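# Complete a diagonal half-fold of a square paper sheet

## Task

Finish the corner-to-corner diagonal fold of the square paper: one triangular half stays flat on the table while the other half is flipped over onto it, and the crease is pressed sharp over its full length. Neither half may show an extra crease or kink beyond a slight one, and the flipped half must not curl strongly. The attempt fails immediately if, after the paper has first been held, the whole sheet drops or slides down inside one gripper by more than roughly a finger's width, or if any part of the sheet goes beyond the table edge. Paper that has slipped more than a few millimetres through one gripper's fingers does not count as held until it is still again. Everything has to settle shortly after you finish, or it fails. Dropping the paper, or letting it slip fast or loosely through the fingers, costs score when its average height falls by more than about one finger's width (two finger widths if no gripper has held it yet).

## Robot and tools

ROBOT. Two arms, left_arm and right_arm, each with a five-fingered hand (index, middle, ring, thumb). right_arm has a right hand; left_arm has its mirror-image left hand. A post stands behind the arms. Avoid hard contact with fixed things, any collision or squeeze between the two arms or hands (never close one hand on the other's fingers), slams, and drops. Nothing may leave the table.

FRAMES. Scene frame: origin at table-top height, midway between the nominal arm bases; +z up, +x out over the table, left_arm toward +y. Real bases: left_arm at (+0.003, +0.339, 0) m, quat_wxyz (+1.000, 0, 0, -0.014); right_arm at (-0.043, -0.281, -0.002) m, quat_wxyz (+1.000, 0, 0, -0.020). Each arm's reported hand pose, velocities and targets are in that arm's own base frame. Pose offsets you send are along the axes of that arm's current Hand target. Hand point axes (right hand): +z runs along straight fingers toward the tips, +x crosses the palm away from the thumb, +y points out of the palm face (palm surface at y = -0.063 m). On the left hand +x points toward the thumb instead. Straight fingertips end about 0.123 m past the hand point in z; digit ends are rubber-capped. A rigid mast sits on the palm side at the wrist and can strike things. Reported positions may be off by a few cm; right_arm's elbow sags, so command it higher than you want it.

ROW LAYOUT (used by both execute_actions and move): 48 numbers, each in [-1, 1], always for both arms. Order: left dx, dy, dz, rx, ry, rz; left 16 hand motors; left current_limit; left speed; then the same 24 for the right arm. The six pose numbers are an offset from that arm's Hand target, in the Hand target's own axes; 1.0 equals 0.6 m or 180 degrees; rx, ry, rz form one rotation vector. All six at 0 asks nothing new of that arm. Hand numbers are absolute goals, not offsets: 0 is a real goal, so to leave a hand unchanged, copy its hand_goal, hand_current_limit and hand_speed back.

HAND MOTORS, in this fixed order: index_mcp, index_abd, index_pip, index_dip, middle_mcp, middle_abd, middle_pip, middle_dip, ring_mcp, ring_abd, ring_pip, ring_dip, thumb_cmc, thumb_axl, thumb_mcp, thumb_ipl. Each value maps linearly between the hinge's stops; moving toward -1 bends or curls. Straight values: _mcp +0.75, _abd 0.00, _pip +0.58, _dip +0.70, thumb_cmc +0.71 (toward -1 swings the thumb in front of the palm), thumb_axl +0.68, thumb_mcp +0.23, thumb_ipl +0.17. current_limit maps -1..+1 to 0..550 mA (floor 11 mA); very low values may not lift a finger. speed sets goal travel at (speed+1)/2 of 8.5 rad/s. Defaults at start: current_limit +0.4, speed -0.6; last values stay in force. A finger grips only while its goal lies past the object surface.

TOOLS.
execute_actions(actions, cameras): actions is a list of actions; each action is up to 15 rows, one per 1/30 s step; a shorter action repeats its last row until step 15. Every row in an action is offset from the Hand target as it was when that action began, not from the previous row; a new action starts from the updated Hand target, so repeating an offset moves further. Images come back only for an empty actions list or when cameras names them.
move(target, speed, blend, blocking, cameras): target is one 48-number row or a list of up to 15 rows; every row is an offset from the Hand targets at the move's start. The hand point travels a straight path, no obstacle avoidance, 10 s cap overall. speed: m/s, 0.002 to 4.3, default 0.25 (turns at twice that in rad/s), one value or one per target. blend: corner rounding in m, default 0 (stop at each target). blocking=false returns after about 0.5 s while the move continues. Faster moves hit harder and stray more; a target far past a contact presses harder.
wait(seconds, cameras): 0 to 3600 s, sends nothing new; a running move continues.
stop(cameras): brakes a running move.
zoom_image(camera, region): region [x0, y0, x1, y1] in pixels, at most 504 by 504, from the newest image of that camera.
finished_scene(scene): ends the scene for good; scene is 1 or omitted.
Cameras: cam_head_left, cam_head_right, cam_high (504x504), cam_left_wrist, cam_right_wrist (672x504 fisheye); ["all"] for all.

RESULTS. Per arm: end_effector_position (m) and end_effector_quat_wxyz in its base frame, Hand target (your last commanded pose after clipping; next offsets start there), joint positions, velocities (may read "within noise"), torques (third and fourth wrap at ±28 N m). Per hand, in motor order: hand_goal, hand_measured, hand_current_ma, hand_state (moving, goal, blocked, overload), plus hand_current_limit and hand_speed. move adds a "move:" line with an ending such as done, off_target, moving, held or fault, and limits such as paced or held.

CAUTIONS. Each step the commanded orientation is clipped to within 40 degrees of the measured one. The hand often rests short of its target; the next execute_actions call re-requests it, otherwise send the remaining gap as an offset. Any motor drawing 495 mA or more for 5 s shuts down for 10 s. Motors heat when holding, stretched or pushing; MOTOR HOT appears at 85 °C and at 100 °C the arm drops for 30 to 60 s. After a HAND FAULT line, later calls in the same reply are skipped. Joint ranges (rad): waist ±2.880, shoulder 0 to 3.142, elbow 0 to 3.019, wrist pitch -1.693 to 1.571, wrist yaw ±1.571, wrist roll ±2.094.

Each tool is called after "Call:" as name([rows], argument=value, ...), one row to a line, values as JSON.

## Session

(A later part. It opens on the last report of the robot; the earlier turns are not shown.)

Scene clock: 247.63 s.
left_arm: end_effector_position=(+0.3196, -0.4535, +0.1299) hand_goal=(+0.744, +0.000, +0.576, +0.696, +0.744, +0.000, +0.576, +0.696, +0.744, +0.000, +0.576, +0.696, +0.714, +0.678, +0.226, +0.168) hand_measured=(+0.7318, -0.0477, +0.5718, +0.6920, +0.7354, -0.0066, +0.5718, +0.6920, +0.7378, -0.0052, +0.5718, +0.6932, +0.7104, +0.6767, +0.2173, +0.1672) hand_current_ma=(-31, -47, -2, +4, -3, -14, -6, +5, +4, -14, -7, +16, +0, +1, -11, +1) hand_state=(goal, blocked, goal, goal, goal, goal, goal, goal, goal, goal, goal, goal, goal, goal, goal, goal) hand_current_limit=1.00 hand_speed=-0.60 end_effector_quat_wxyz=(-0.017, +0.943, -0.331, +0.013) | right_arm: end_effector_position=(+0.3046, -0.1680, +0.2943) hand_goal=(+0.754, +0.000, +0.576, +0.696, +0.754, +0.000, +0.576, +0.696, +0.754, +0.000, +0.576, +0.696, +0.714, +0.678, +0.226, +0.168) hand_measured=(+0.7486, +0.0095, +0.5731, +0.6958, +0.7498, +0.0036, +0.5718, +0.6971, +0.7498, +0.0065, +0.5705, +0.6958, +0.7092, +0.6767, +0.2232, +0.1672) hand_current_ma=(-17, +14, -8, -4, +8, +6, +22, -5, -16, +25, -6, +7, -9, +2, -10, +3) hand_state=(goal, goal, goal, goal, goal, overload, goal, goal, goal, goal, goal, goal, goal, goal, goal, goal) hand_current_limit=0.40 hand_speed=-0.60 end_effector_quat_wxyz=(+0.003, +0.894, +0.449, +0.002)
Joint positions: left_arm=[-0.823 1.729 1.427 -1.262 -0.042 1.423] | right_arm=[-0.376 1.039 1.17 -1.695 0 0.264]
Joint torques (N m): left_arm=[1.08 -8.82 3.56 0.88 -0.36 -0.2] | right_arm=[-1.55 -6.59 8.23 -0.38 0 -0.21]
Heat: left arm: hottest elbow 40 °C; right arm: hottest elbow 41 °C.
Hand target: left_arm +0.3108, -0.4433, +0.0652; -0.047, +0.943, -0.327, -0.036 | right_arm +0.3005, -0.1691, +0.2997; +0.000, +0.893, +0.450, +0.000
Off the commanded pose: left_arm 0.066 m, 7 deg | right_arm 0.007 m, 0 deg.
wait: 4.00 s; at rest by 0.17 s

Call:
move([
  [0.0337,0.0052,-0.1295,-0.0210,0.0397,0,0.744,0,0.576,0.696,0.744,0,0.576,0.696,0.744,0,0.576,0.696,0.714,0.678,0.226,0.168,1.0,-0.6,0,0,0,0,0,0,0.754,0,0.576,0.696,0.754,0,0.576,0.696,0.754,0,0.576,0.696,0.714,0.678,0.226,0.168,0.4,-0.6],
  [0.0263,0.0003,-0.2038,-0.0210,0.0397,0,0.744,0,0.576,0.696,0.744,0,0.576,0.696,0.744,0,0.576,0.696,0.714,0.678,0.226,0.168,1.0,-0.6,0,0,0,0,0,0,0.754,0,0.576,0.696,0.754,0,0.576,0.696,0.754,0,0.576,0.696,0.714,0.678,0.226,0.168,0.4,-0.6],
], speed=0.13, blend=[0.003,0], cameras=["cam_left_wrist","cam_head_left"])

Call:
zoom_image(camera="cam_head_left", region=[170, 255, 210, 295])

Call:
zoom_image(camera="cam_left_wrist", region=[200, 0, 560, 280])

Scene clock: 249.50 s.
left_arm: end_effector_position=(+0.3189, -0.4613, +0.1671) hand_goal=(+0.744, +0.000, +0.576, +0.696, +0.744, +0.000, +0.576, +0.696, +0.744, +0.000, +0.576, +0.696, +0.714, +0.678, +0.226, +0.168) hand_measured=(+0.7378, -0.0008, +0.5718, +0.6983, +0.7414, +0.0021, +0.5718, +0.6983, +0.7402, +0.0021, +0.5705, +0.6996, +0.7104, +0.6767, +0.2173, +0.1672) hand_current_ma=(-14, +8, -9, +7, +8, +4, +1, +6, +8, -1, -10, +6, +0, -7, -22, +4) hand_state=(goal, goal, goal, goal, goal, goal, goal, goal, goal, goal, goal, goal, goal, goal, goal, goal) hand_current_limit=1.00 hand_speed=-0.60 end_effector_quat_wxyz=(-0.004, +0.944, -0.331, -0.002) | right_arm: end_effector_position=(+0.3046, -0.1680, +0.2943) hand_goal=(+0.754, +0.000, +0.576, +0.696, +0.754, +0.000, +0.576, +0.696, +0.754, +0.000, +0.576, +0.696, +0.714, +0.678, +0.226, +0.168) hand_measured=(+0.7486, +0.0095, +0.5731, +0.6958, +0.7486, +0.0051, +0.5718, +0.6971, +0.7474, +0.0065, +0.5705, +0.6958, +0.7092, +0.6777, +0.2222, +0.1672) hand_current_ma=(-24, +9, -10, +1, -16, -14, +10, -2, -13, +20, -14, +18, +9, +8, +3, -10) hand_state=(goal, goal, goal, goal, goal, overload, goal, goal, goal, goal, goal, goal, goal, goal, goal, goal) hand_current_limit=0.40 hand_speed=-0.60 end_effector_quat_wxyz=(+0.003, +0.894, +0.449, +0.002)
Joint positions: left_arm=[-0.822 1.727 1.52 -1.37 -0.005 1.423] | right_arm=[-0.376 1.039 1.17 -1.695 0 0.264]
Joint torques (N m): left_arm=[1.2 -14.97 10.48 -0.13 0.06 -0.11] | right_arm=[-1.61 -6.53 8.18 -0.35 0 -0.21]
Heat: left arm: hottest elbow 40 °C; right arm: hottest elbow 41 °C.
Hand target: left_arm +0.3277, -0.4668, +0.1851; +0.004, +0.944, -0.328, +0.012 | right_arm +0.3005, -0.1691, +0.2997; +0.000, +0.893, +0.450, +0.000
Off the commanded pose: left_arm 0.021 m, 2 deg | right_arm 0.007 m, 0 deg.
joint sent to its limit (right arm) — joint 4 (wrist pitch), lower limit. The joint targets still meet the commanded pose.
move: off_target (left_arm)
Images, in order (width x height): cam_head_left 504x504, cam_left_wrist 672x504.

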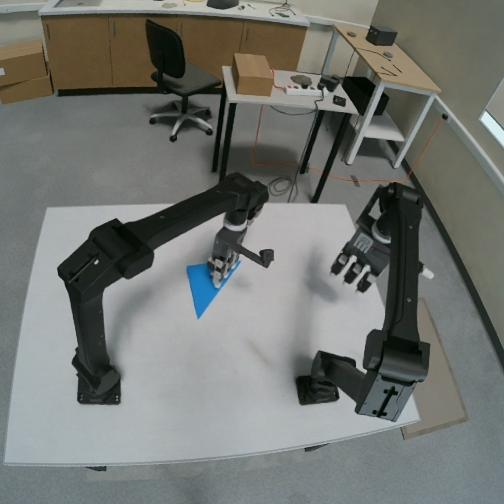

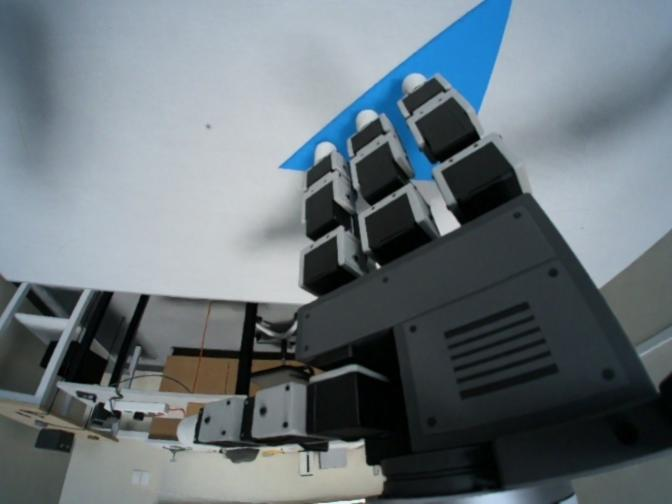

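Scaled by 12.600 from the camera's image (finer frame: 720x720).

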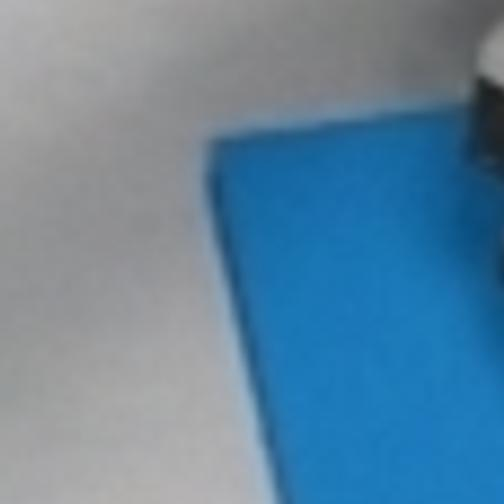

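Scaled by 1.400 from the camera's image (finer frame: 960x720).

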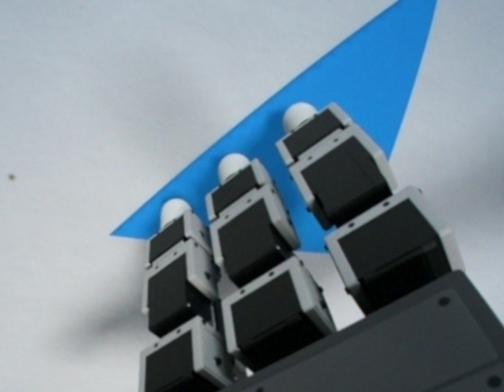

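Call:
move(target=[0.0155,-0.0035,0.0420,0.0040,-0.0102,0,0.725,0,0.576,0.696,0.725,0,0.576,0.696,0.725,0,0.576,0.696,0.714,0.678,0.226,0.168,1.0,-0.6,0,0,0,0,0,0,0.754,0,0.576,0.696,0.754,0,0.576,0.696,0.754,0,0.576,0.696,0.714,0.678,0.226,0.168,0.4,-0.6], speed=0.1, cameras=["cam_left_wrist"])

Call:
zoom_image(camera="cam_left_wrist", region=[200, 0, 560, 280])

Scene clock: 250.67 s.
left_arm: end_effector_position=(+0.3235, -0.4652, +0.1462) hand_goal=(+0.726, +0.000, +0.576, +0.696, +0.726, +0.000, +0.576, +0.696, +0.726, +0.000, +0.576, +0.696, +0.714, +0.678, +0.226, +0.168) hand_measured=(+0.7245, +0.0021, +0.5718, +0.6983, +0.7257, +0.0021, +0.5731, +0.6983, +0.7257, +0.0036, +0.5718, +0.6983, +0.7104, +0.6767, +0.2173, +0.1672) hand_current_ma=(-12, +8, -9, +7, +15, -9, +6, +17, +11, -5, -13, +15, -5, -3, -14, -1) hand_state=(goal, goal, goal, goal, goal, goal, goal, goal, goal, goal, goal, goal, goal, goal, goal, goal) hand_current_limit=1.00 hand_speed=-0.60 end_effector_quat_wxyz=(-0.014, +0.943, -0.331, -0.016) | right_arm: end_effector_position=(+0.3046, -0.1680, +0.2943) hand_goal=(+0.754, +0.000, +0.576, +0.696, +0.754, +0.000, +0.576, +0.696, +0.754, +0.000, +0.576, +0.696, +0.714, +0.678, +0.226, +0.168) hand_measured=(+0.7498, +0.0095, +0.5744, +0.6958, +0.7474, +0.0036, +0.5718, +0.6958, +0.7486, +0.0065, +0.5693, +0.6958, +0.7079, +0.6777, +0.2232, +0.1672) hand_current_ma=(-17, -6, -8, -6, -7, +10, +6, -13, -9, +17, -12, +1, +10, +9, -16, -5) hand_state=(goal, goal, goal, goal, goal, overload, goal, goal, goal, goal, goal, goal, goal, goal, goal, goal) hand_current_limit=0.40 hand_speed=-0.60 end_effector_quat_wxyz=(+0.003, +0.894, +0.449, +0.002)
Joint positions: left_arm=[-0.822 1.776 1.534 -1.37 -0.009 1.423] | right_arm=[-0.376 1.039 1.17 -1.695 0 0.264]
Joint torques (N m): left_arm=[1.73 -15.09 10.48 0.06 -0.09 -0.02] | right_arm=[-1.61 -6.53 8.2 -0.39 0 -0.22]
Heat: left arm: hottest elbow 40 °C; right arm: hottest elbow 41 °C.
Hand target: left_arm +0.3368, -0.4714, +0.1602; -0.007, +0.945, -0.328, -0.001 | right_arm +0.3005, -0.1691, +0.2997; +0.000, +0.893, +0.450, +0.000
Off the commanded pose: left_arm 0.020 m, 2 deg | right_arm 0.007 m, 0 deg.
joint sent to its limit (right arm) — joint 4 (wrist pitch), lower limit. The joint targets still meet the commanded pose.
move: off_target (left_arm)

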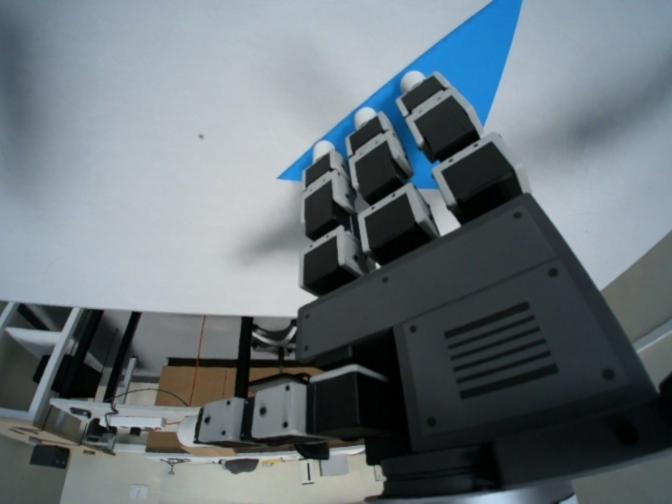

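Scaled by 1.400 from the camera's image (finer frame: 960x720).

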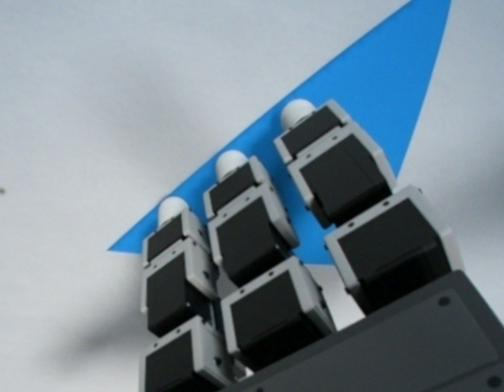

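Call:
move(target=[-0.0383,-0.0052,0.1583,0.0170,-0.0295,0,0.735,0,0.576,0.696,0.735,0,0.576,0.696,0.735,0,0.576,0.696,0.714,0.678,0.226,0.168,1.0,-0.6,0,0,0,0,0,0,0.754,0,0.576,0.696,0.754,0,0.576,0.696,0.754,0,0.576,0.696,0.714,0.678,0.226,0.168,0.4,-0.6], speed=0.12, cameras=["cam_left_wrist"])

Call:
zoom_image(camera="cam_left_wrist", region=[200, 0, 560, 280])

Scene clock: 252.20 s.
left_arm: end_effector_position=(+0.3305, -0.4639, +0.1304) hand_goal=(+0.736, +0.000, +0.576, +0.696, +0.736, +0.000, +0.576, +0.696, +0.736, +0.000, +0.576, +0.696, +0.714, +0.678, +0.226, +0.168) hand_measured=(+0.7245, -0.0345, +0.5718, +0.6920, +0.7306, -0.0052, +0.5718, +0.6894, +0.7306, -0.0052, +0.5718, +0.6932, +0.7104, +0.6767, +0.2173, +0.1672) hand_current_ma=(-23, -30, -8, +5, +10, -10, -6, +6, +1, -7, -5, +13, -2, -5, -20, +1) hand_state=(goal, blocked, goal, goal, goal, goal, goal, goal, goal, goal, goal, goal, goal, goal, goal, goal) hand_current_limit=1.00 hand_speed=-0.60 end_effector_quat_wxyz=(-0.017, +0.943, -0.331, +0.014) | right_arm: end_effector_position=(+0.3046, -0.1680, +0.2943) hand_goal=(+0.754, +0.000, +0.576, +0.696, +0.754, +0.000, +0.576, +0.696, +0.754, +0.000, +0.576, +0.696, +0.714, +0.678, +0.226, +0.168) hand_measured=(+0.7486, +0.0095, +0.5731, +0.6958, +0.7486, +0.0051, +0.5731, +0.6958, +0.7474, +0.0051, +0.5705, +0.6958, +0.7092, +0.6767, +0.2232, +0.1681) hand_current_ma=(-18, -15, +6, +4, -19, +8, +3, -7, -22, +8, -30, +21, -12, +16, -20, -7) hand_state=(goal, goal, goal, goal, goal, overload, goal, goal, goal, goal, goal, goal, goal, goal, goal, goal) hand_current_limit=0.40 hand_speed=-0.60 end_effector_quat_wxyz=(+0.003, +0.894, +0.449, +0.002)
Joint positions: left_arm=[-0.822 1.764 1.477 -1.275 -0.044 1.423] | right_arm=[-0.376 1.039 1.17 -1.695 0 0.264]
Joint torques (N m): left_arm=[0.97 -9.23 3.54 0.75 -0.32 -0.21] | right_arm=[-1.67 -6.53 8.2 -0.38 0.01 -0.21]
Heat: left arm: hottest elbow 40 °C; right arm: hottest elbow 41 °C.
Hand target: left_arm +0.3210, -0.4534, +0.0654; -0.047, +0.943, -0.327, -0.036 | right_arm +0.3005, -0.1691, +0.2997; +0.000, +0.893, +0.450, +0.000
Off the commanded pose: left_arm 0.066 m, 7 deg | right_arm 0.007 m, 0 deg.
joint sent to its limit (right arm) — joint 4 (wrist pitch), lower limit. The joint targets still meet the commanded pose.
move: off_target (left_arm)

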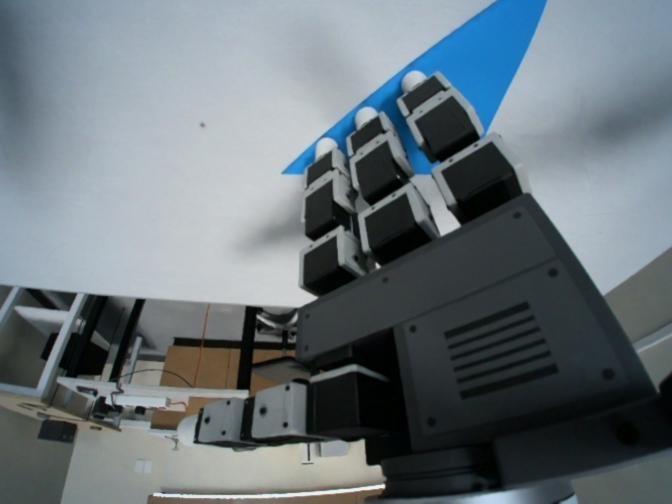

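Scaled by 1.400 from the camera's image (finer frame: 960x720).

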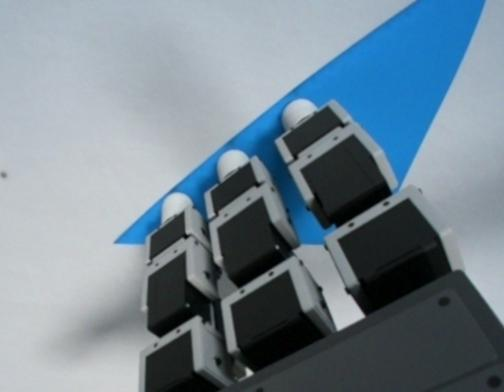

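Call:
move([
  [0.0337,0.0052,-0.1295,-0.0210,0.0397,0,0.736,0,0.576,0.696,0.736,0,0.576,0.696,0.736,0,0.576,0.696,0.714,0.678,0.226,0.168,1.0,-0.6,0,0,0,0,0,0,0.754,0,0.576,0.696,0.754,0,0.576,0.696,0.754,0,0.576,0.696,0.714,0.678,0.226,0.168,0.4,-0.6],
  [0.0430,0.0005,-0.2057,-0.0210,0.0397,0,0.736,0,0.576,0.696,0.736,0,0.576,0.696,0.736,0,0.576,0.696,0.714,0.678,0.226,0.168,1.0,-0.6,0,0,0,0,0,0,0.754,0,0.576,0.696,0.754,0,0.576,0.696,0.754,0,0.576,0.696,0.714,0.678,0.226,0.168,0.4,-0.6],
], speed=0.13, blend=[0.003,0], cameras=["cam_left_wrist","cam_head_left"])

Call:
zoom_image(camera="cam_head_left", region=[170, 255, 210, 295])

Call:
zoom_image(camera="cam_left_wrist", region=[200, 0, 560, 280])

Scene clock: 253.97 s.
left_arm: end_effector_position=(+0.3363, -0.4795, +0.1773) hand_goal=(+0.736, +0.000, +0.576, +0.696, +0.736, +0.000, +0.576, +0.696, +0.736, +0.000, +0.576, +0.696, +0.714, +0.678, +0.226, +0.168) hand_measured=(+0.7293, +0.0021, +0.5718, +0.6996, +0.7330, +0.0021, +0.5718, +0.6983, +0.7318, +0.0036, +0.5731, +0.6996, +0.7117, +0.6767, +0.2173, +0.1672) hand_current_ma=(-27, +8, -5, +12, +5, -8, -2, +7, +11, -2, -10, +10, -5, -4, -28, +4) hand_state=(goal, goal, goal, goal, goal, goal, goal, goal, goal, goal, goal, goal, goal, goal, goal, goal) hand_current_limit=1.00 hand_speed=-0.60 end_effector_quat_wxyz=(+0.001, +0.944, -0.330, +0.007) | right_arm: end_effector_position=(+0.3046, -0.1680, +0.2943) hand_goal=(+0.754, +0.000, +0.576, +0.696, +0.754, +0.000, +0.576, +0.696, +0.754, +0.000, +0.576, +0.696, +0.714, +0.678, +0.226, +0.168) hand_measured=(+0.7486, +0.0095, +0.5731, +0.6958, +0.7486, +0.0036, +0.5718, +0.6971, +0.7474, +0.0065, +0.5718, +0.6958, +0.7079, +0.6767, +0.2222, +0.1681) hand_current_ma=(-33, +10, -2, -8, -7, +10, +20, -8, -21, +18, -8, +1, -8, +19, -7, -13) hand_state=(goal, goal, goal, goal, goal, overload, goal, goal, goal, goal, goal, goal, goal, goal, goal, goal) hand_current_limit=0.40 hand_speed=-0.60 end_effector_quat_wxyz=(+0.003, +0.894, +0.449, +0.002)
Joint positions: left_arm=[-0.822 1.775 1.611 -1.394 -0.005 1.423] | right_arm=[-0.376 1.039 1.17 -1.695 0 0.264]
Joint torques (N m): left_arm=[1.55 -14.86 10.28 -0.01 0.03 -0.03] | right_arm=[-1.67 -6.53 8.21 -0.36 0 -0.22]
Heat: left arm: hottest elbow 40 °C; right arm: hottest elbow 41 °C.
Hand target: left_arm +0.3455, -0.4834, +0.1855; +0.005, +0.944, -0.328, +0.012 | right_arm +0.3005, -0.1691, +0.2997; +0.000, +0.893, +0.450, +0.000
Off the commanded pose: left_arm 0.013 m, 1 deg | right_arm 0.007 m, 0 deg.
joint sent to its limit (right arm) — joint 4 (wrist pitch), lower limit. The joint targets still meet the commanded pose.
move: off_target (left_arm)
Images, in order (width x height): cam_head_left 504x504, cam_left_wrist 672x504.

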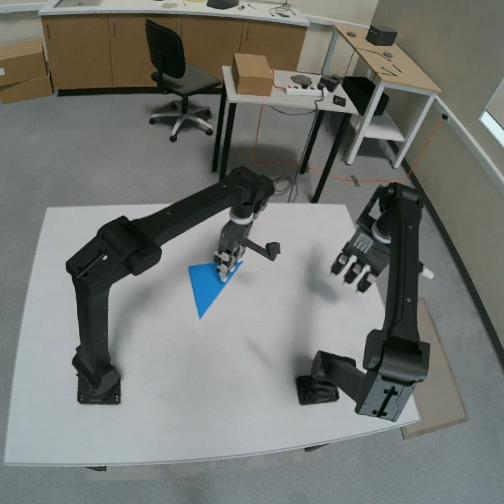

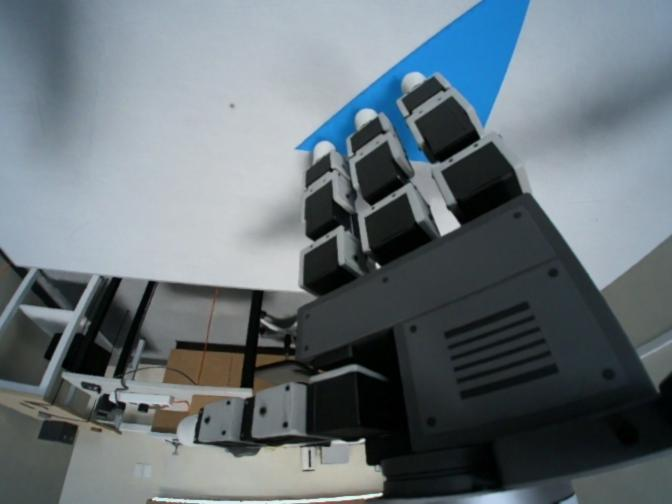

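Scaled by 12.600 from the camera's image (finer frame: 720x720).

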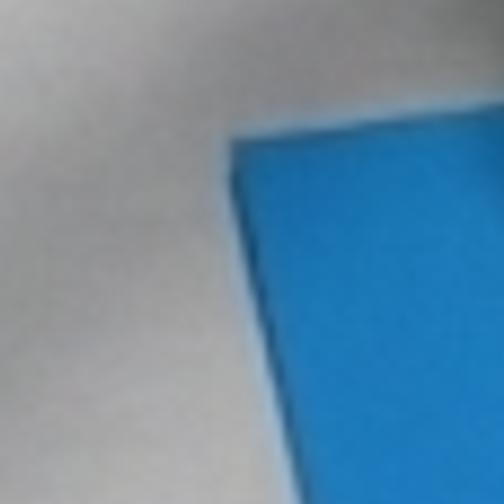

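Scaled by 1.400 from the camera's image (finer frame: 960x720).

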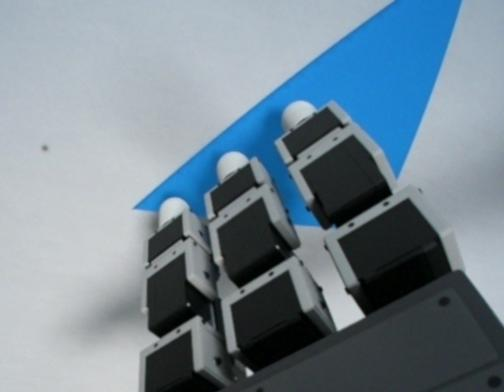

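Call:
move([
  [-0.0060,0.0018,0.0417,0.0040,-0.0102,0,0.736,0,0.576,0.696,0.736,0,0.576,0.696,0.736,0,0.576,0.696,0.714,0.678,0.226,0.168,1.0,-0.6,0,0,0,0,0,0,0.754,0,0.576,0.696,0.754,0,0.576,0.696,0.754,0,0.576,0.696,0.714,0.678,0.226,0.168,0.4,-0.6],
  [-0.0503,-0.0073,0.1995,0.0210,-0.0397,0,0.736,0,0.576,0.696,0.736,0,0.576,0.696,0.736,0,0.576,0.696,0.714,0.678,0.226,0.168,1.0,-0.6,0,0,0,0,0,0,0.754,0,0.576,0.696,0.754,0,0.576,0.696,0.754,0,0.576,0.696,0.714,0.678,0.226,0.168,0.4,-0.6],
], speed=[0.1,0.12], cameras=["cam_left_wrist"])

Call:
zoom_image(camera="cam_left_wrist", region=[200, 0, 560, 280])

Call:
wait(seconds=5)

Scene clock: 256.83 s.
left_arm: end_effector_position=(+0.3381, -0.4722, +0.1307) hand_goal=(+0.736, +0.000, +0.576, +0.696, +0.736, +0.000, +0.576, +0.696, +0.736, +0.000, +0.576, +0.696, +0.714, +0.678, +0.226, +0.168) hand_measured=(+0.7221, -0.0316, +0.5705, +0.6932, +0.7330, -0.0052, +0.5718, +0.6894, +0.7318, -0.0052, +0.5731, +0.6920, +0.7104, +0.6767, +0.2173, +0.1672) hand_current_ma=(-28, -17, -8, +15, +5, -12, +5, +0, +2, -7, -6, +8, -2, +6, -20, -1) hand_state=(goal, blocked, goal, goal, goal, goal, goal, goal, goal, goal, goal, goal, goal, goal, goal, goal) hand_current_limit=1.00 hand_speed=-0.60 end_effector_quat_wxyz=(-0.018, +0.944, -0.330, +0.015) | right_arm: end_effector_position=(+0.3046, -0.1680, +0.2943) hand_goal=(+0.754, +0.000, +0.576, +0.696, +0.754, +0.000, +0.576, +0.696, +0.754, +0.000, +0.576, +0.696, +0.714, +0.678, +0.226, +0.168) hand_measured=(+0.7498, +0.0095, +0.5731, +0.6958, +0.7474, +0.0051, +0.5718, +0.6958, +0.7474, +0.0051, +0.5705, +0.6958, +0.7092, +0.6767, +0.2232, +0.1672) hand_current_ma=(-23, +17, -4, -3, -10, +9, +14, -18, -28, +24, -23, +6, +5, -4, -13, -2) hand_state=(goal, goal, goal, goal, goal, overload, goal, goal, goal, goal, goal, goal, goal, goal, goal, goal) hand_current_limit=0.40 hand_speed=-0.60 end_effector_quat_wxyz=(+0.003, +0.894, +0.449, +0.002)
Joint positions: left_arm=[-0.823 1.792 1.517 -1.286 -0.045 1.421] | right_arm=[-0.376 1.039 1.17 -1.695 0 0.264]
Joint torques (N m): left_arm=[0.79 -9.35 3.58 0.7 -0.26 -0.22] | right_arm=[-1.55 -6.48 8.2 -0.38 0 -0.21]
Heat: left arm: hottest elbow 40 °C; right arm: hottest elbow 41 °C.
Hand target: left_arm +0.3269, -0.4632, +0.0650; -0.047, +0.943, -0.328, -0.036 | right_arm +0.3005, -0.1691, +0.2997; +0.000, +0.893, +0.450, +0.000
Off the commanded pose: left_arm 0.067 m, 7 deg | right_arm 0.007 m, 0 deg.
joint sent to its limit (right arm) — joint 4 (wrist pitch), lower limit. The joint targets still meet the commanded pose.
move: off_target (left_arm)

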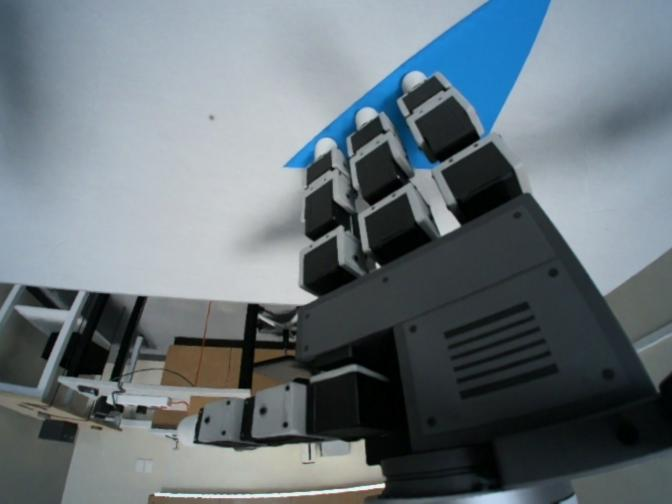

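Scaled by 1.400 from the camera's image (finer frame: 960x720).

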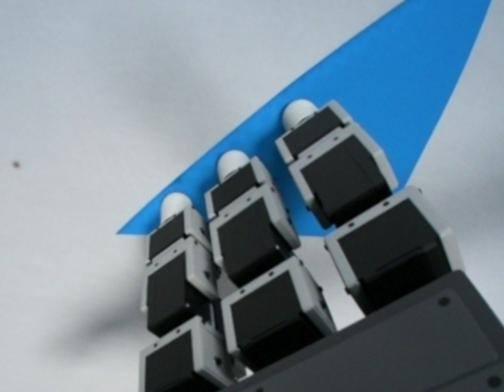

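Scene clock: 261.83 s.
left_arm: end_effector_position=(+0.3381, -0.4722, +0.1307) hand_goal=(+0.736, +0.000, +0.576, +0.696, +0.736, +0.000, +0.576, +0.696, +0.736, +0.000, +0.576, +0.696, +0.714, +0.678, +0.226, +0.168) hand_measured=(+0.7221, -0.0316, +0.5705, +0.6920, +0.7318, -0.0052, +0.5718, +0.6894, +0.7318, -0.0052, +0.5718, +0.6920, +0.7104, +0.6767, +0.2173, +0.1672) hand_current_ma=(-35, -18, -9, +11, +12, -14, +1, -1, +5, -11, -1, +1, +6, -10, -18, +6) hand_state=(goal, blocked, goal, goal, goal, goal, goal, goal, goal, goal, goal, goal, goal, goal, goal, goal) hand_current_limit=1.00 hand_speed=-0.60 end_effector_quat_wxyz=(-0.018, +0.944, -0.330, +0.015) | right_arm: end_effector_position=(+0.3046, -0.1680, +0.2943) hand_goal=(+0.754, +0.000, +0.576, +0.696, +0.754, +0.000, +0.576, +0.696, +0.754, +0.000, +0.576, +0.696, +0.714, +0.678, +0.226, +0.168) hand_measured=(+0.7498, +0.0080, +0.5731, +0.6958, +0.7486, +0.0036, +0.5731, +0.6958, +0.7474, +0.0065, +0.5705, +0.6958, +0.7092, +0.6777, +0.2222, +0.1681) hand_current_ma=(-14, +11, -8, -8, -1, +18, +8, +0, -17, +29, -23, +4, -7, -3, -15, -14) hand_state=(goal, goal, goal, goal, goal, overload, goal, goal, goal, goal, goal, goal, goal, goal, goal, goal) hand_current_limit=0.40 hand_speed=-0.60 end_effector_quat_wxyz=(+0.003, +0.894, +0.449, +0.002)
Joint positions: left_arm=[-0.823 1.792 1.517 -1.286 -0.045 1.421] | right_arm=[-0.376 1.039 1.17 -1.695 0 0.264]
Joint velocities: left_arm=[-0.005 -0.005 -0.002 0.012 -0.154 0.007] | right_arm=[within noise]
Joint torques (N m): left_arm=[0.44 -9.47 3.63 0.75 -0.24 -0.21] | right_arm=[-1.61 -6.59 8.18 -0.38 -0.01 -0.22]
Heat: left arm: hottest elbow 39 °C; right arm: hottest elbow 42 °C.
Hand target: left_arm +0.3269, -0.4632, +0.0650; -0.047, +0.943, -0.328, -0.036 | right_arm +0.3005, -0.1691, +0.2997; +0.000, +0.893, +0.450, +0.000
Off the commanded pose: left_arm 0.067 m, 7 deg | right_arm 0.007 m, 0 deg.
wait: 5.00 s; at rest by 0.17 s

Call:
move([
  [0.0337,0.0052,-0.1295,-0.0210,0.0397,0,0.736,0,0.576,0.696,0.736,0,0.576,0.696,0.736,0,0.576,0.696,0.714,0.678,0.226,0.168,1.0,-0.6,0,0,0,0,0,0,0.754,0,0.576,0.696,0.754,0,0.576,0.696,0.754,0,0.576,0.696,0.714,0.678,0.226,0.168,0.4,-0.6],
  [0.0430,0.0005,-0.2057,-0.0210,0.0397,0,0.736,0,0.576,0.696,0.736,0,0.576,0.696,0.736,0,0.576,0.696,0.714,0.678,0.226,0.168,1.0,-0.6,0,0,0,0,0,0,0.754,0,0.576,0.696,0.754,0,0.576,0.696,0.754,0,0.576,0.696,0.714,0.678,0.226,0.168,0.4,-0.6],
], speed=0.13, blend=[0.003,0], cameras=["cam_left_wrist","cam_head_left"])

Call:
zoom_image(camera="cam_head_left", region=[170, 255, 210, 295])

Call:
zoom_image(camera="cam_left_wrist", region=[200, 0, 560, 280])

Scene clock: 263.63 s.
left_arm: end_effector_position=(+0.3434, -0.4883, +0.1770) hand_goal=(+0.736, +0.000, +0.576, +0.696, +0.736, +0.000, +0.576, +0.696, +0.736, +0.000, +0.576, +0.696, +0.714, +0.678, +0.226, +0.168) hand_measured=(+0.7306, +0.0036, +0.5731, +0.6971, +0.7342, +0.0036, +0.5718, +0.6983, +0.7318, +0.0021, +0.5744, +0.6996, +0.7104, +0.6767, +0.2173, +0.1672) hand_current_ma=(-17, +18, -6, +6, +7, -13, -8, +13, +4, -12, -2, +18, +5, -11, -23, +2) hand_state=(goal, goal, goal, goal, goal, goal, goal, goal, goal, goal, goal, goal, goal, goal, goal, goal) hand_current_limit=1.00 hand_speed=-0.60 end_effector_quat_wxyz=(+0.001, +0.944, -0.330, +0.007) | right_arm: end_effector_position=(+0.3046, -0.1680, +0.2943) hand_goal=(+0.754, +0.000, +0.576, +0.696, +0.754, +0.000, +0.576, +0.696, +0.754, +0.000, +0.576, +0.696, +0.714, +0.678, +0.226, +0.168) hand_measured=(+0.7498, +0.0080, +0.5731, +0.6958, +0.7486, +0.0051, +0.5718, +0.6958, +0.7474, +0.0051, +0.5718, +0.6958, +0.7092, +0.6777, +0.2232, +0.1681) hand_current_ma=(-16, -10, -15, +7, -17, +3, -3, -13, -19, +17, -28, +14, -7, -2, -20, +3) hand_state=(goal, goal, goal, goal, goal, overload, goal, goal, goal, goal, goal, goal, goal, goal, goal, goal) hand_current_limit=0.40 hand_speed=-0.60 end_effector_quat_wxyz=(+0.003, +0.894, +0.449, +0.002)
Joint positions: left_arm=[-0.823 1.805 1.652 -1.405 -0.005 1.421] | right_arm=[-0.376 1.039 1.17 -1.695 0 0.264]
Joint torques (N m): left_arm=[1.26 -14.8 10.37 -0.08 0.05 -0.05] | right_arm=[-1.61 -6.48 8.18 -0.36 0 -0.22]
Heat: left arm: hottest elbow 40 °C; right arm: hottest elbow 42 °C.
Hand target: left_arm +0.3514, -0.4931, +0.1850; +0.004, +0.944, -0.329, +0.012 | right_arm +0.3005, -0.1691, +0.2997; +0.000, +0.893, +0.450, +0.000
Off the commanded pose: left_arm 0.012 m, 1 deg | right_arm 0.007 m, 0 deg.
joint sent to its limit (right arm) — joint 4 (wrist pitch), lower limit. The joint targets still meet the commanded pose.
move: off_target (left_arm)
Images, in order (width x height): cam_head_left 504x504, cam_left_wrist 672x504.

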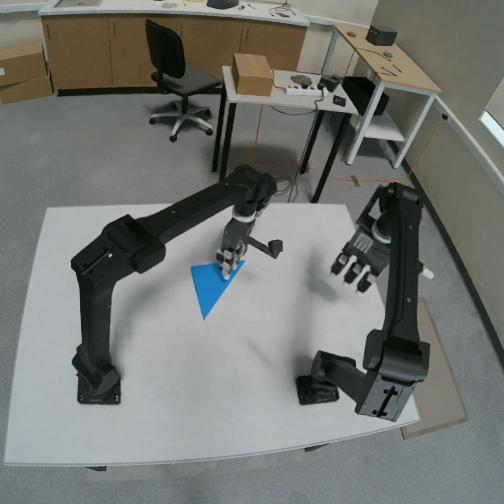

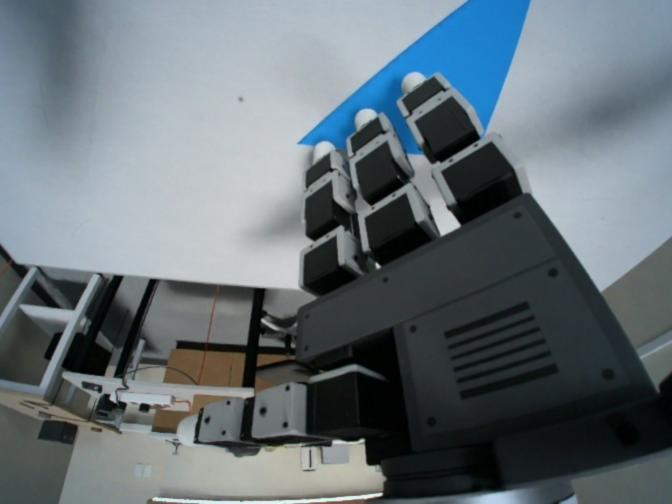

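Scaled by 12.600 from the camera's image (finer frame: 720x720).

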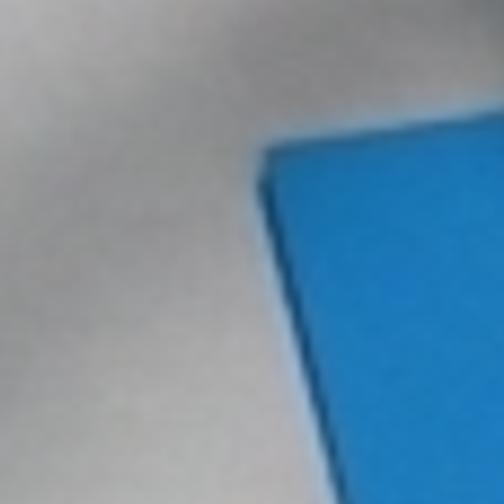

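Scaled by 1.400 from the camera's image (finer frame: 960x720).

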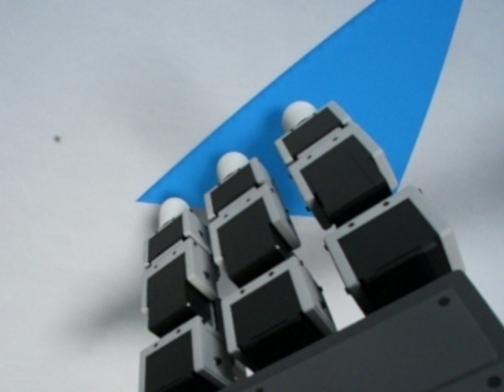

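Call:
move(target=[-0.1342,0.0180,-0.0035,0,0,0,0.736,0,0.576,0.696,0.736,0,0.576,0.696,0.736,0,0.576,0.696,0.714,0.678,0.226,0.168,1.0,-0.6,0,0,0,0,0,0,0.754,0,0.576,0.696,0.754,0,0.576,0.696,0.754,0,0.576,0.696,0.714,0.678,0.226,0.168,0.4,-0.6], speed=0.15, cameras=["cam_left_wrist","cam_head_left"])

Call:
zoom_image(camera="cam_left_wrist", region=[200, 0, 560, 280])

Call:
zoom_image(camera="cam_head_left", region=[170, 255, 210, 295])

Scene clock: 265.80 s.
left_arm: end_effector_position=(+0.2818, -0.4484, +0.1851) hand_goal=(+0.736, +0.000, +0.576, +0.696, +0.736, +0.000, +0.576, +0.696, +0.736, +0.000, +0.576, +0.696, +0.714, +0.678, +0.226, +0.168) hand_measured=(+0.7306, -0.0052, +0.5731, +0.6971, +0.7342, -0.0052, +0.5718, +0.6983, +0.7318, -0.0052, +0.5718, +0.6983, +0.7104, +0.6767, +0.2173, +0.1672) hand_current_ma=(-14, +5, -4, +8, +11, -13, +1, +11, +16, -5, -7, +8, -9, -9, -22, +5) hand_state=(goal, goal, goal, goal, goal, goal, goal, goal, goal, goal, goal, goal, goal, goal, goal, goal) hand_current_limit=1.00 hand_speed=-0.60 end_effector_quat_wxyz=(+0.002, +0.943, -0.332, +0.008) | right_arm: end_effector_position=(+0.3046, -0.1680, +0.2943) hand_goal=(+0.754, +0.000, +0.576, +0.696, +0.754, +0.000, +0.576, +0.696, +0.754, +0.000, +0.576, +0.696, +0.714, +0.678, +0.226, +0.168) hand_measured=(+0.7498, +0.0080, +0.5731, +0.6971, +0.7498, +0.0021, +0.5718, +0.6958, +0.7474, +0.0065, +0.5705, +0.6958, +0.7092, +0.6777, +0.2232, +0.1681) hand_current_ma=(-16, +5, -14, +6, -8, -4, -8, -3, -14, +22, -27, -3, +0, +1, -16, -9) hand_state=(goal, goal, goal, goal, goal, overload, goal, goal, goal, goal, goal, goal, goal, goal, goal, goal) hand_current_limit=0.40 hand_speed=-0.60 end_effector_quat_wxyz=(+0.003, +0.894, +0.449, +0.002)
Joint positions: left_arm=[-0.86 1.617 1.424 -1.362 -0.005 1.388] | right_arm=[-0.376 1.039 1.17 -1.695 0 0.264]
Joint torques (N m): left_arm=[0.67 -13.22 7.42 0.73 0 -0.21] | right_arm=[-1.55 -6.53 8.2 -0.38 0 -0.21]
Heat: left arm: hottest elbow 40 °C; right arm: hottest elbow 42 °C.
Hand target: left_arm +0.2817, -0.4517, +0.1851; +0.005, +0.944, -0.328, +0.012 | right_arm +0.3005, -0.1691, +0.2997; +0.000, +0.893, +0.450, +0.000
Off the commanded pose: left_arm 0.003 m, 1 deg | right_arm 0.007 m, 0 deg.
joint sent to its limit (right arm) — joint 4 (wrist pitch), lower limit. The joint targets still meet the commanded pose.
move: done
Images, in order (width x height): cam_head_left 504x504, cam_left_wrist 672x504.

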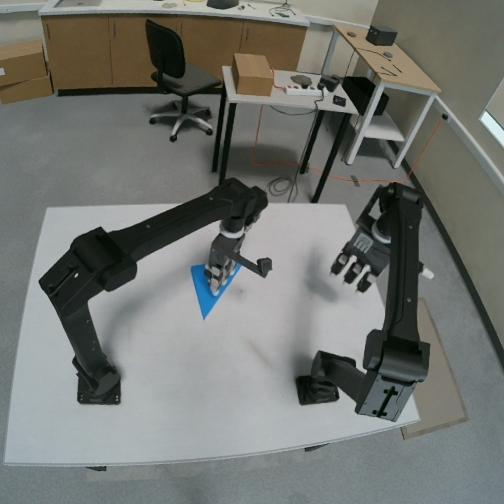

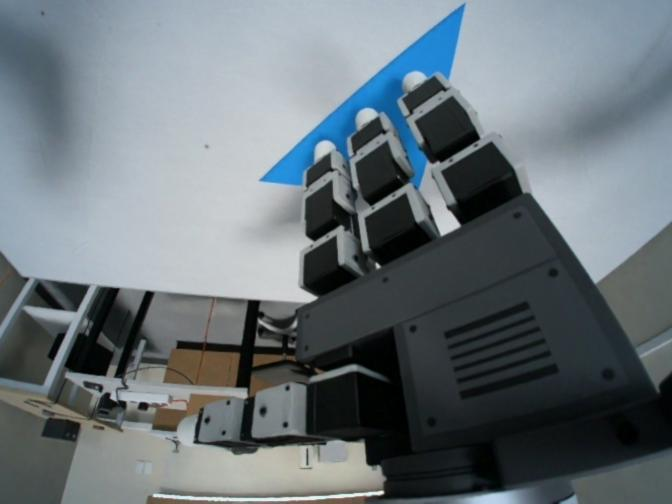

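Scaled by 1.400 from the camera's image (finer frame: 960x720).

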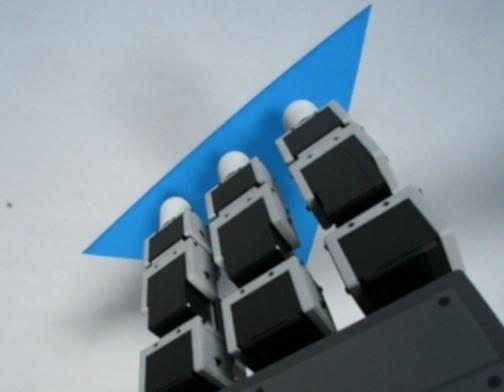

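Scaled by 12.600 from the camera's image (finer frame: 720x720).

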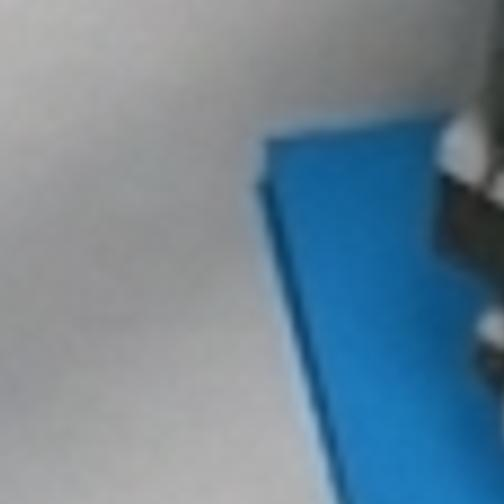

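Call:
wait(seconds=5, cameras=["cam_head_left"])

Call:
zoom_image(camera="cam_head_left", region=[170, 255, 210, 295])

Call:
wait(seconds=15, cameras=["cam_head_left"])

Call:
zoom_image(camera="cam_head_left", region=[170, 255, 210, 295])

Scene clock: 271.07 s.
left_arm: end_effector_position=(+0.2819, -0.4484, +0.1851) hand_goal=(+0.736, +0.000, +0.576, +0.696, +0.736, +0.000, +0.576, +0.696, +0.736, +0.000, +0.576, +0.696, +0.714, +0.678, +0.226, +0.168) hand_measured=(+0.7306, -0.0052, +0.5731, +0.6971, +0.7342, -0.0052, +0.5718, +0.6983, +0.7318, -0.0052, +0.5718, +0.6996, +0.7104, +0.6767, +0.2173, +0.1662) hand_current_ma=(-14, +13, -8, +10, +7, -3, +2, +9, +14, -1, -14, +13, -4, -4, -19, +1) hand_state=(goal, goal, goal, goal, goal, goal, goal, goal, goal, goal, goal, goal, goal, goal, goal, goal) hand_current_limit=1.00 hand_speed=-0.60 end_effector_quat_wxyz=(+0.002, +0.943, -0.332, +0.008) | right_arm: end_effector_position=(+0.3046, -0.1680, +0.2943) hand_goal=(+0.754, +0.000, +0.576, +0.696, +0.754, +0.000, +0.576, +0.696, +0.754, +0.000, +0.576, +0.696, +0.714, +0.678, +0.226, +0.168) hand_measured=(+0.7486, +0.0095, +0.5731, +0.6958, +0.7498, +0.0036, +0.5718, +0.6958, +0.7474, +0.0051, +0.5705, +0.6971, +0.7079, +0.6767, +0.2222, +0.1681) hand_current_ma=(-24, +2, -8, -11, +2, +3, -2, -5, -25, +12, -21, +0, -6, +8, -8, +6) hand_state=(goal, goal, goal, goal, goal, overload, goal, goal, goal, goal, goal, goal, goal, goal, goal, goal) hand_current_limit=0.40 hand_speed=-0.60 end_effector_quat_wxyz=(+0.003, +0.894, +0.449, +0.002)
Joint positions: left_arm=[-0.86 1.617 1.424 -1.362 -0.005 1.388] | right_arm=[-0.376 1.039 1.17 -1.695 0 0.264]
Joint torques (N m): left_arm=[0.73 -13.45 7.39 0.76 -0.01 -0.23] | right_arm=[-1.61 -6.53 8.2 -0.38 -0.01 -0.22]
Heat: left arm: hottest elbow 40 °C; right arm: hottest elbow 42 °C.
Hand target: left_arm +0.2817, -0.4517, +0.1851; +0.005, +0.944, -0.328, +0.012 | right_arm +0.3005, -0.1691, +0.2997; +0.000, +0.893, +0.450, +0.000
Off the commanded pose: left_arm 0.003 m, 1 deg | right_arm 0.007 m, 0 deg.
wait: 5.00 s; at rest from the start

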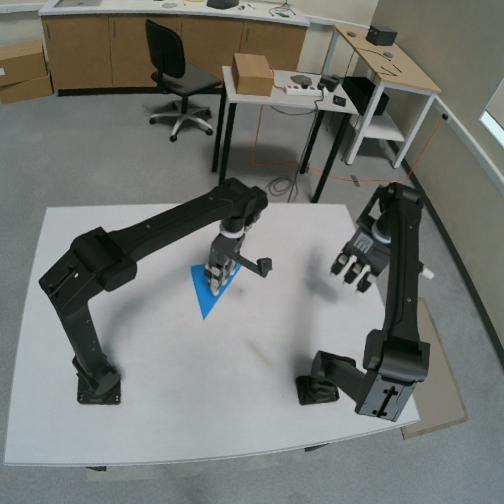

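Scaled by 12.600 from the camera's image (finer frame: 720x720).

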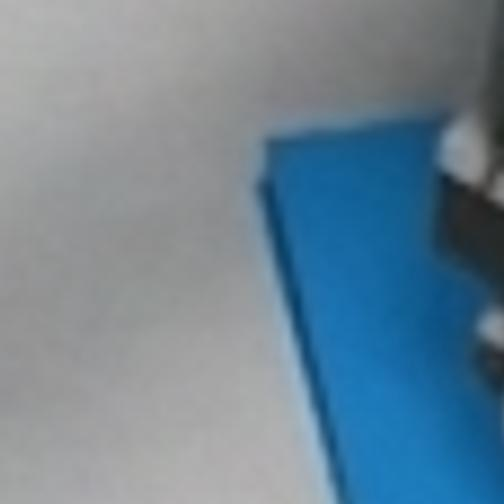

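Scene clock: 286.07 s.
left_arm: end_effector_position=(+0.2819, -0.4484, +0.1851) hand_goal=(+0.736, +0.000, +0.576, +0.696, +0.736, +0.000, +0.576, +0.696, +0.736, +0.000, +0.576, +0.696, +0.714, +0.678, +0.226, +0.168) hand_measured=(+0.7306, -0.0052, +0.5731, +0.6971, +0.7342, -0.0052, +0.5718, +0.6983, +0.7318, -0.0052, +0.5718, +0.6996, +0.7104, +0.6767, +0.2173, +0.1672) hand_current_ma=(-16, +0, -10, +3, +16, -16, -2, +10, +14, -2, -4, +10, +6, -7, -22, +1) hand_state=(goal, goal, goal, goal, goal, goal, goal, goal, goal, goal, goal, goal, goal, goal, goal, goal) hand_current_limit=1.00 hand_speed=-0.60 end_effector_quat_wxyz=(+0.002, +0.943, -0.332, +0.008) | right_arm: end_effector_position=(+0.3046, -0.1680, +0.2943) hand_goal=(+0.754, +0.000, +0.576, +0.696, +0.754, +0.000, +0.576, +0.696, +0.754, +0.000, +0.576, +0.696, +0.714, +0.678, +0.226, +0.168) hand_measured=(+0.7498, +0.0095, +0.5731, +0.6958, +0.7486, +0.0036, +0.5718, +0.6971, +0.7486, +0.0051, +0.5705, +0.6958, +0.7079, +0.6767, +0.2232, +0.1681) hand_current_ma=(-24, +15, -16, -3, -12, +2, +7, -2, -17, +9, -12, +14, -2, +6, -14, -7) hand_state=(goal, goal, goal, goal, goal, overload, goal, goal, goal, goal, goal, goal, goal, goal, goal, goal) hand_current_limit=0.40 hand_speed=-0.60 end_effector_quat_wxyz=(+0.003, +0.894, +0.449, +0.002)
Joint positions: left_arm=[-0.86 1.617 1.424 -1.362 -0.005 1.388] | right_arm=[-0.376 1.039 1.17 -1.695 0 0.264]
Joint torques (N m): left_arm=[0.32 -13.27 7.39 0.69 -0.04 -0.23] | right_arm=[-1.55 -6.53 8.2 -0.38 0 -0.21]
Heat: left arm: hottest elbow 41 °C; right arm: hottest elbow 42 °C.
Hand target: left_arm +0.2817, -0.4517, +0.1851; +0.005, +0.944, -0.328, +0.012 | right_arm +0.3005, -0.1691, +0.2997; +0.000, +0.893, +0.450, +0.000
Off the commanded pose: left_arm 0.003 m, 1 deg | right_arm 0.007 m, 0 deg.
wait: 15.00 s; at rest by 0.17 s

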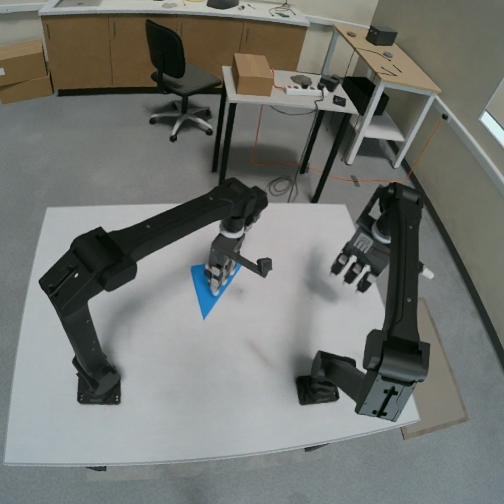

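Scaled by 12.600 from the camera's image (finer frame: 720x720).

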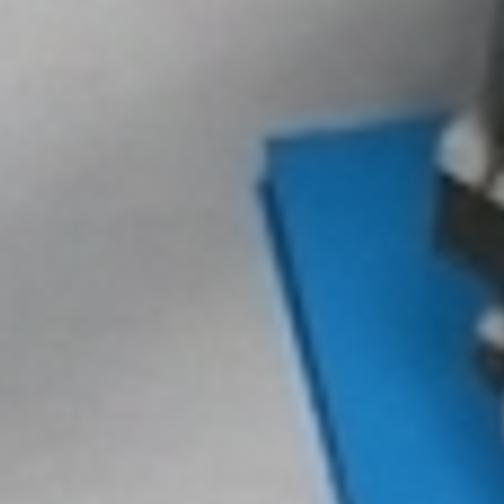

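Call:
move(target=[-0.0012,0.0103,0.0417,0.0040,-0.0102,0,0.55,0,0.576,0.696,0.730,0,0.576,0.696,0.55,0,0.576,0.696,0.714,0.678,0.226,0.168,1.0,-0.6,0,0,0,0,0,0,0.754,0,0.576,0.696,0.754,0,0.576,0.696,0.754,0,0.576,0.696,0.714,0.678,0.226,0.168,0.4,-0.6], speed=0.1, cameras=["cam_left_wrist"])

Call:
zoom_image(camera="cam_left_wrist", region=[200, 0, 560, 280])

Scene clock: 289.03 s.
left_arm: end_effector_position=(+0.2787, -0.4513, +0.1619) hand_goal=(+0.550, +0.000, +0.576, +0.696, +0.730, +0.000, +0.576, +0.696, +0.550, +0.000, +0.576, +0.696, +0.714, +0.678, +0.226, +0.168) hand_measured=(+0.5545, -0.0052, +0.5795, +0.6996, +0.7293, -0.0052, +0.5718, +0.6996, +0.5557, -0.0052, +0.5795, +0.6983, +0.7104, +0.6767, +0.2173, +0.1672) hand_current_ma=(-6, +10, -5, +11, +9, -10, +2, +11, +21, -13, -4, +11, +0, -6, -23, +1) hand_state=(goal, goal, goal, goal, goal, goal, goal, goal, goal, goal, goal, goal, goal, goal, goal, goal) hand_current_limit=1.00 hand_speed=-0.60 end_effector_quat_wxyz=(-0.008, +0.944, -0.330, -0.004) | right_arm: end_effector_position=(+0.3046, -0.1680, +0.2943) hand_goal=(+0.754, +0.000, +0.576, +0.696, +0.754, +0.000, +0.576, +0.696, +0.754, +0.000, +0.576, +0.696, +0.714, +0.678, +0.226, +0.168) hand_measured=(+0.7486, +0.0095, +0.5731, +0.6958, +0.7486, +0.0036, +0.5718, +0.6958, +0.7474, +0.0051, +0.5705, +0.6958, +0.7079, +0.6767, +0.2242, +0.1681) hand_current_ma=(-16, +5, -17, -4, +4, +8, -10, +7, -30, +6, -23, +12, +9, -2, +3, +5) hand_state=(goal, goal, goal, goal, goal, overload, goal, goal, goal, goal, goal, goal, goal, goal, goal, goal) hand_current_limit=0.40 hand_speed=-0.60 end_effector_quat_wxyz=(+0.003, +0.894, +0.449, +0.002)
Joint positions: left_arm=[-0.87 1.648 1.405 -1.343 -0.009 1.374] | right_arm=[-0.376 1.039 1.17 -1.695 0 0.264]
Joint torques (N m): left_arm=[0.26 -13.27 7.56 0.76 -0.03 -0.24] | right_arm=[-1.55 -6.59 8.2 -0.36 0 -0.23]
Heat: left arm: hottest elbow 41 °C; right arm: hottest elbow 42 °C.
Hand target: left_arm +0.2778, -0.4565, +0.1600; -0.007, +0.945, -0.328, -0.001 | right_arm +0.3005, -0.1691, +0.2997; +0.000, +0.893, +0.450, +0.000
Off the commanded pose: left_arm 0.006 m, 0 deg | right_arm 0.007 m, 0 deg.
joint sent to its limit (right arm) — joint 4 (wrist pitch), lower limit. The joint targets still meet the commanded pose.
move: done

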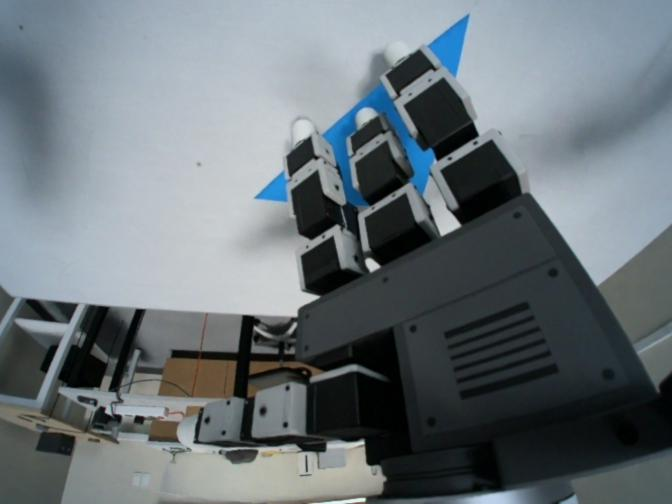

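Scaled by 1.400 from the camera's image (finer frame: 960x720).

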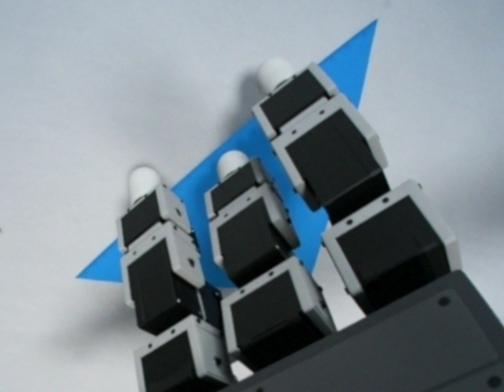

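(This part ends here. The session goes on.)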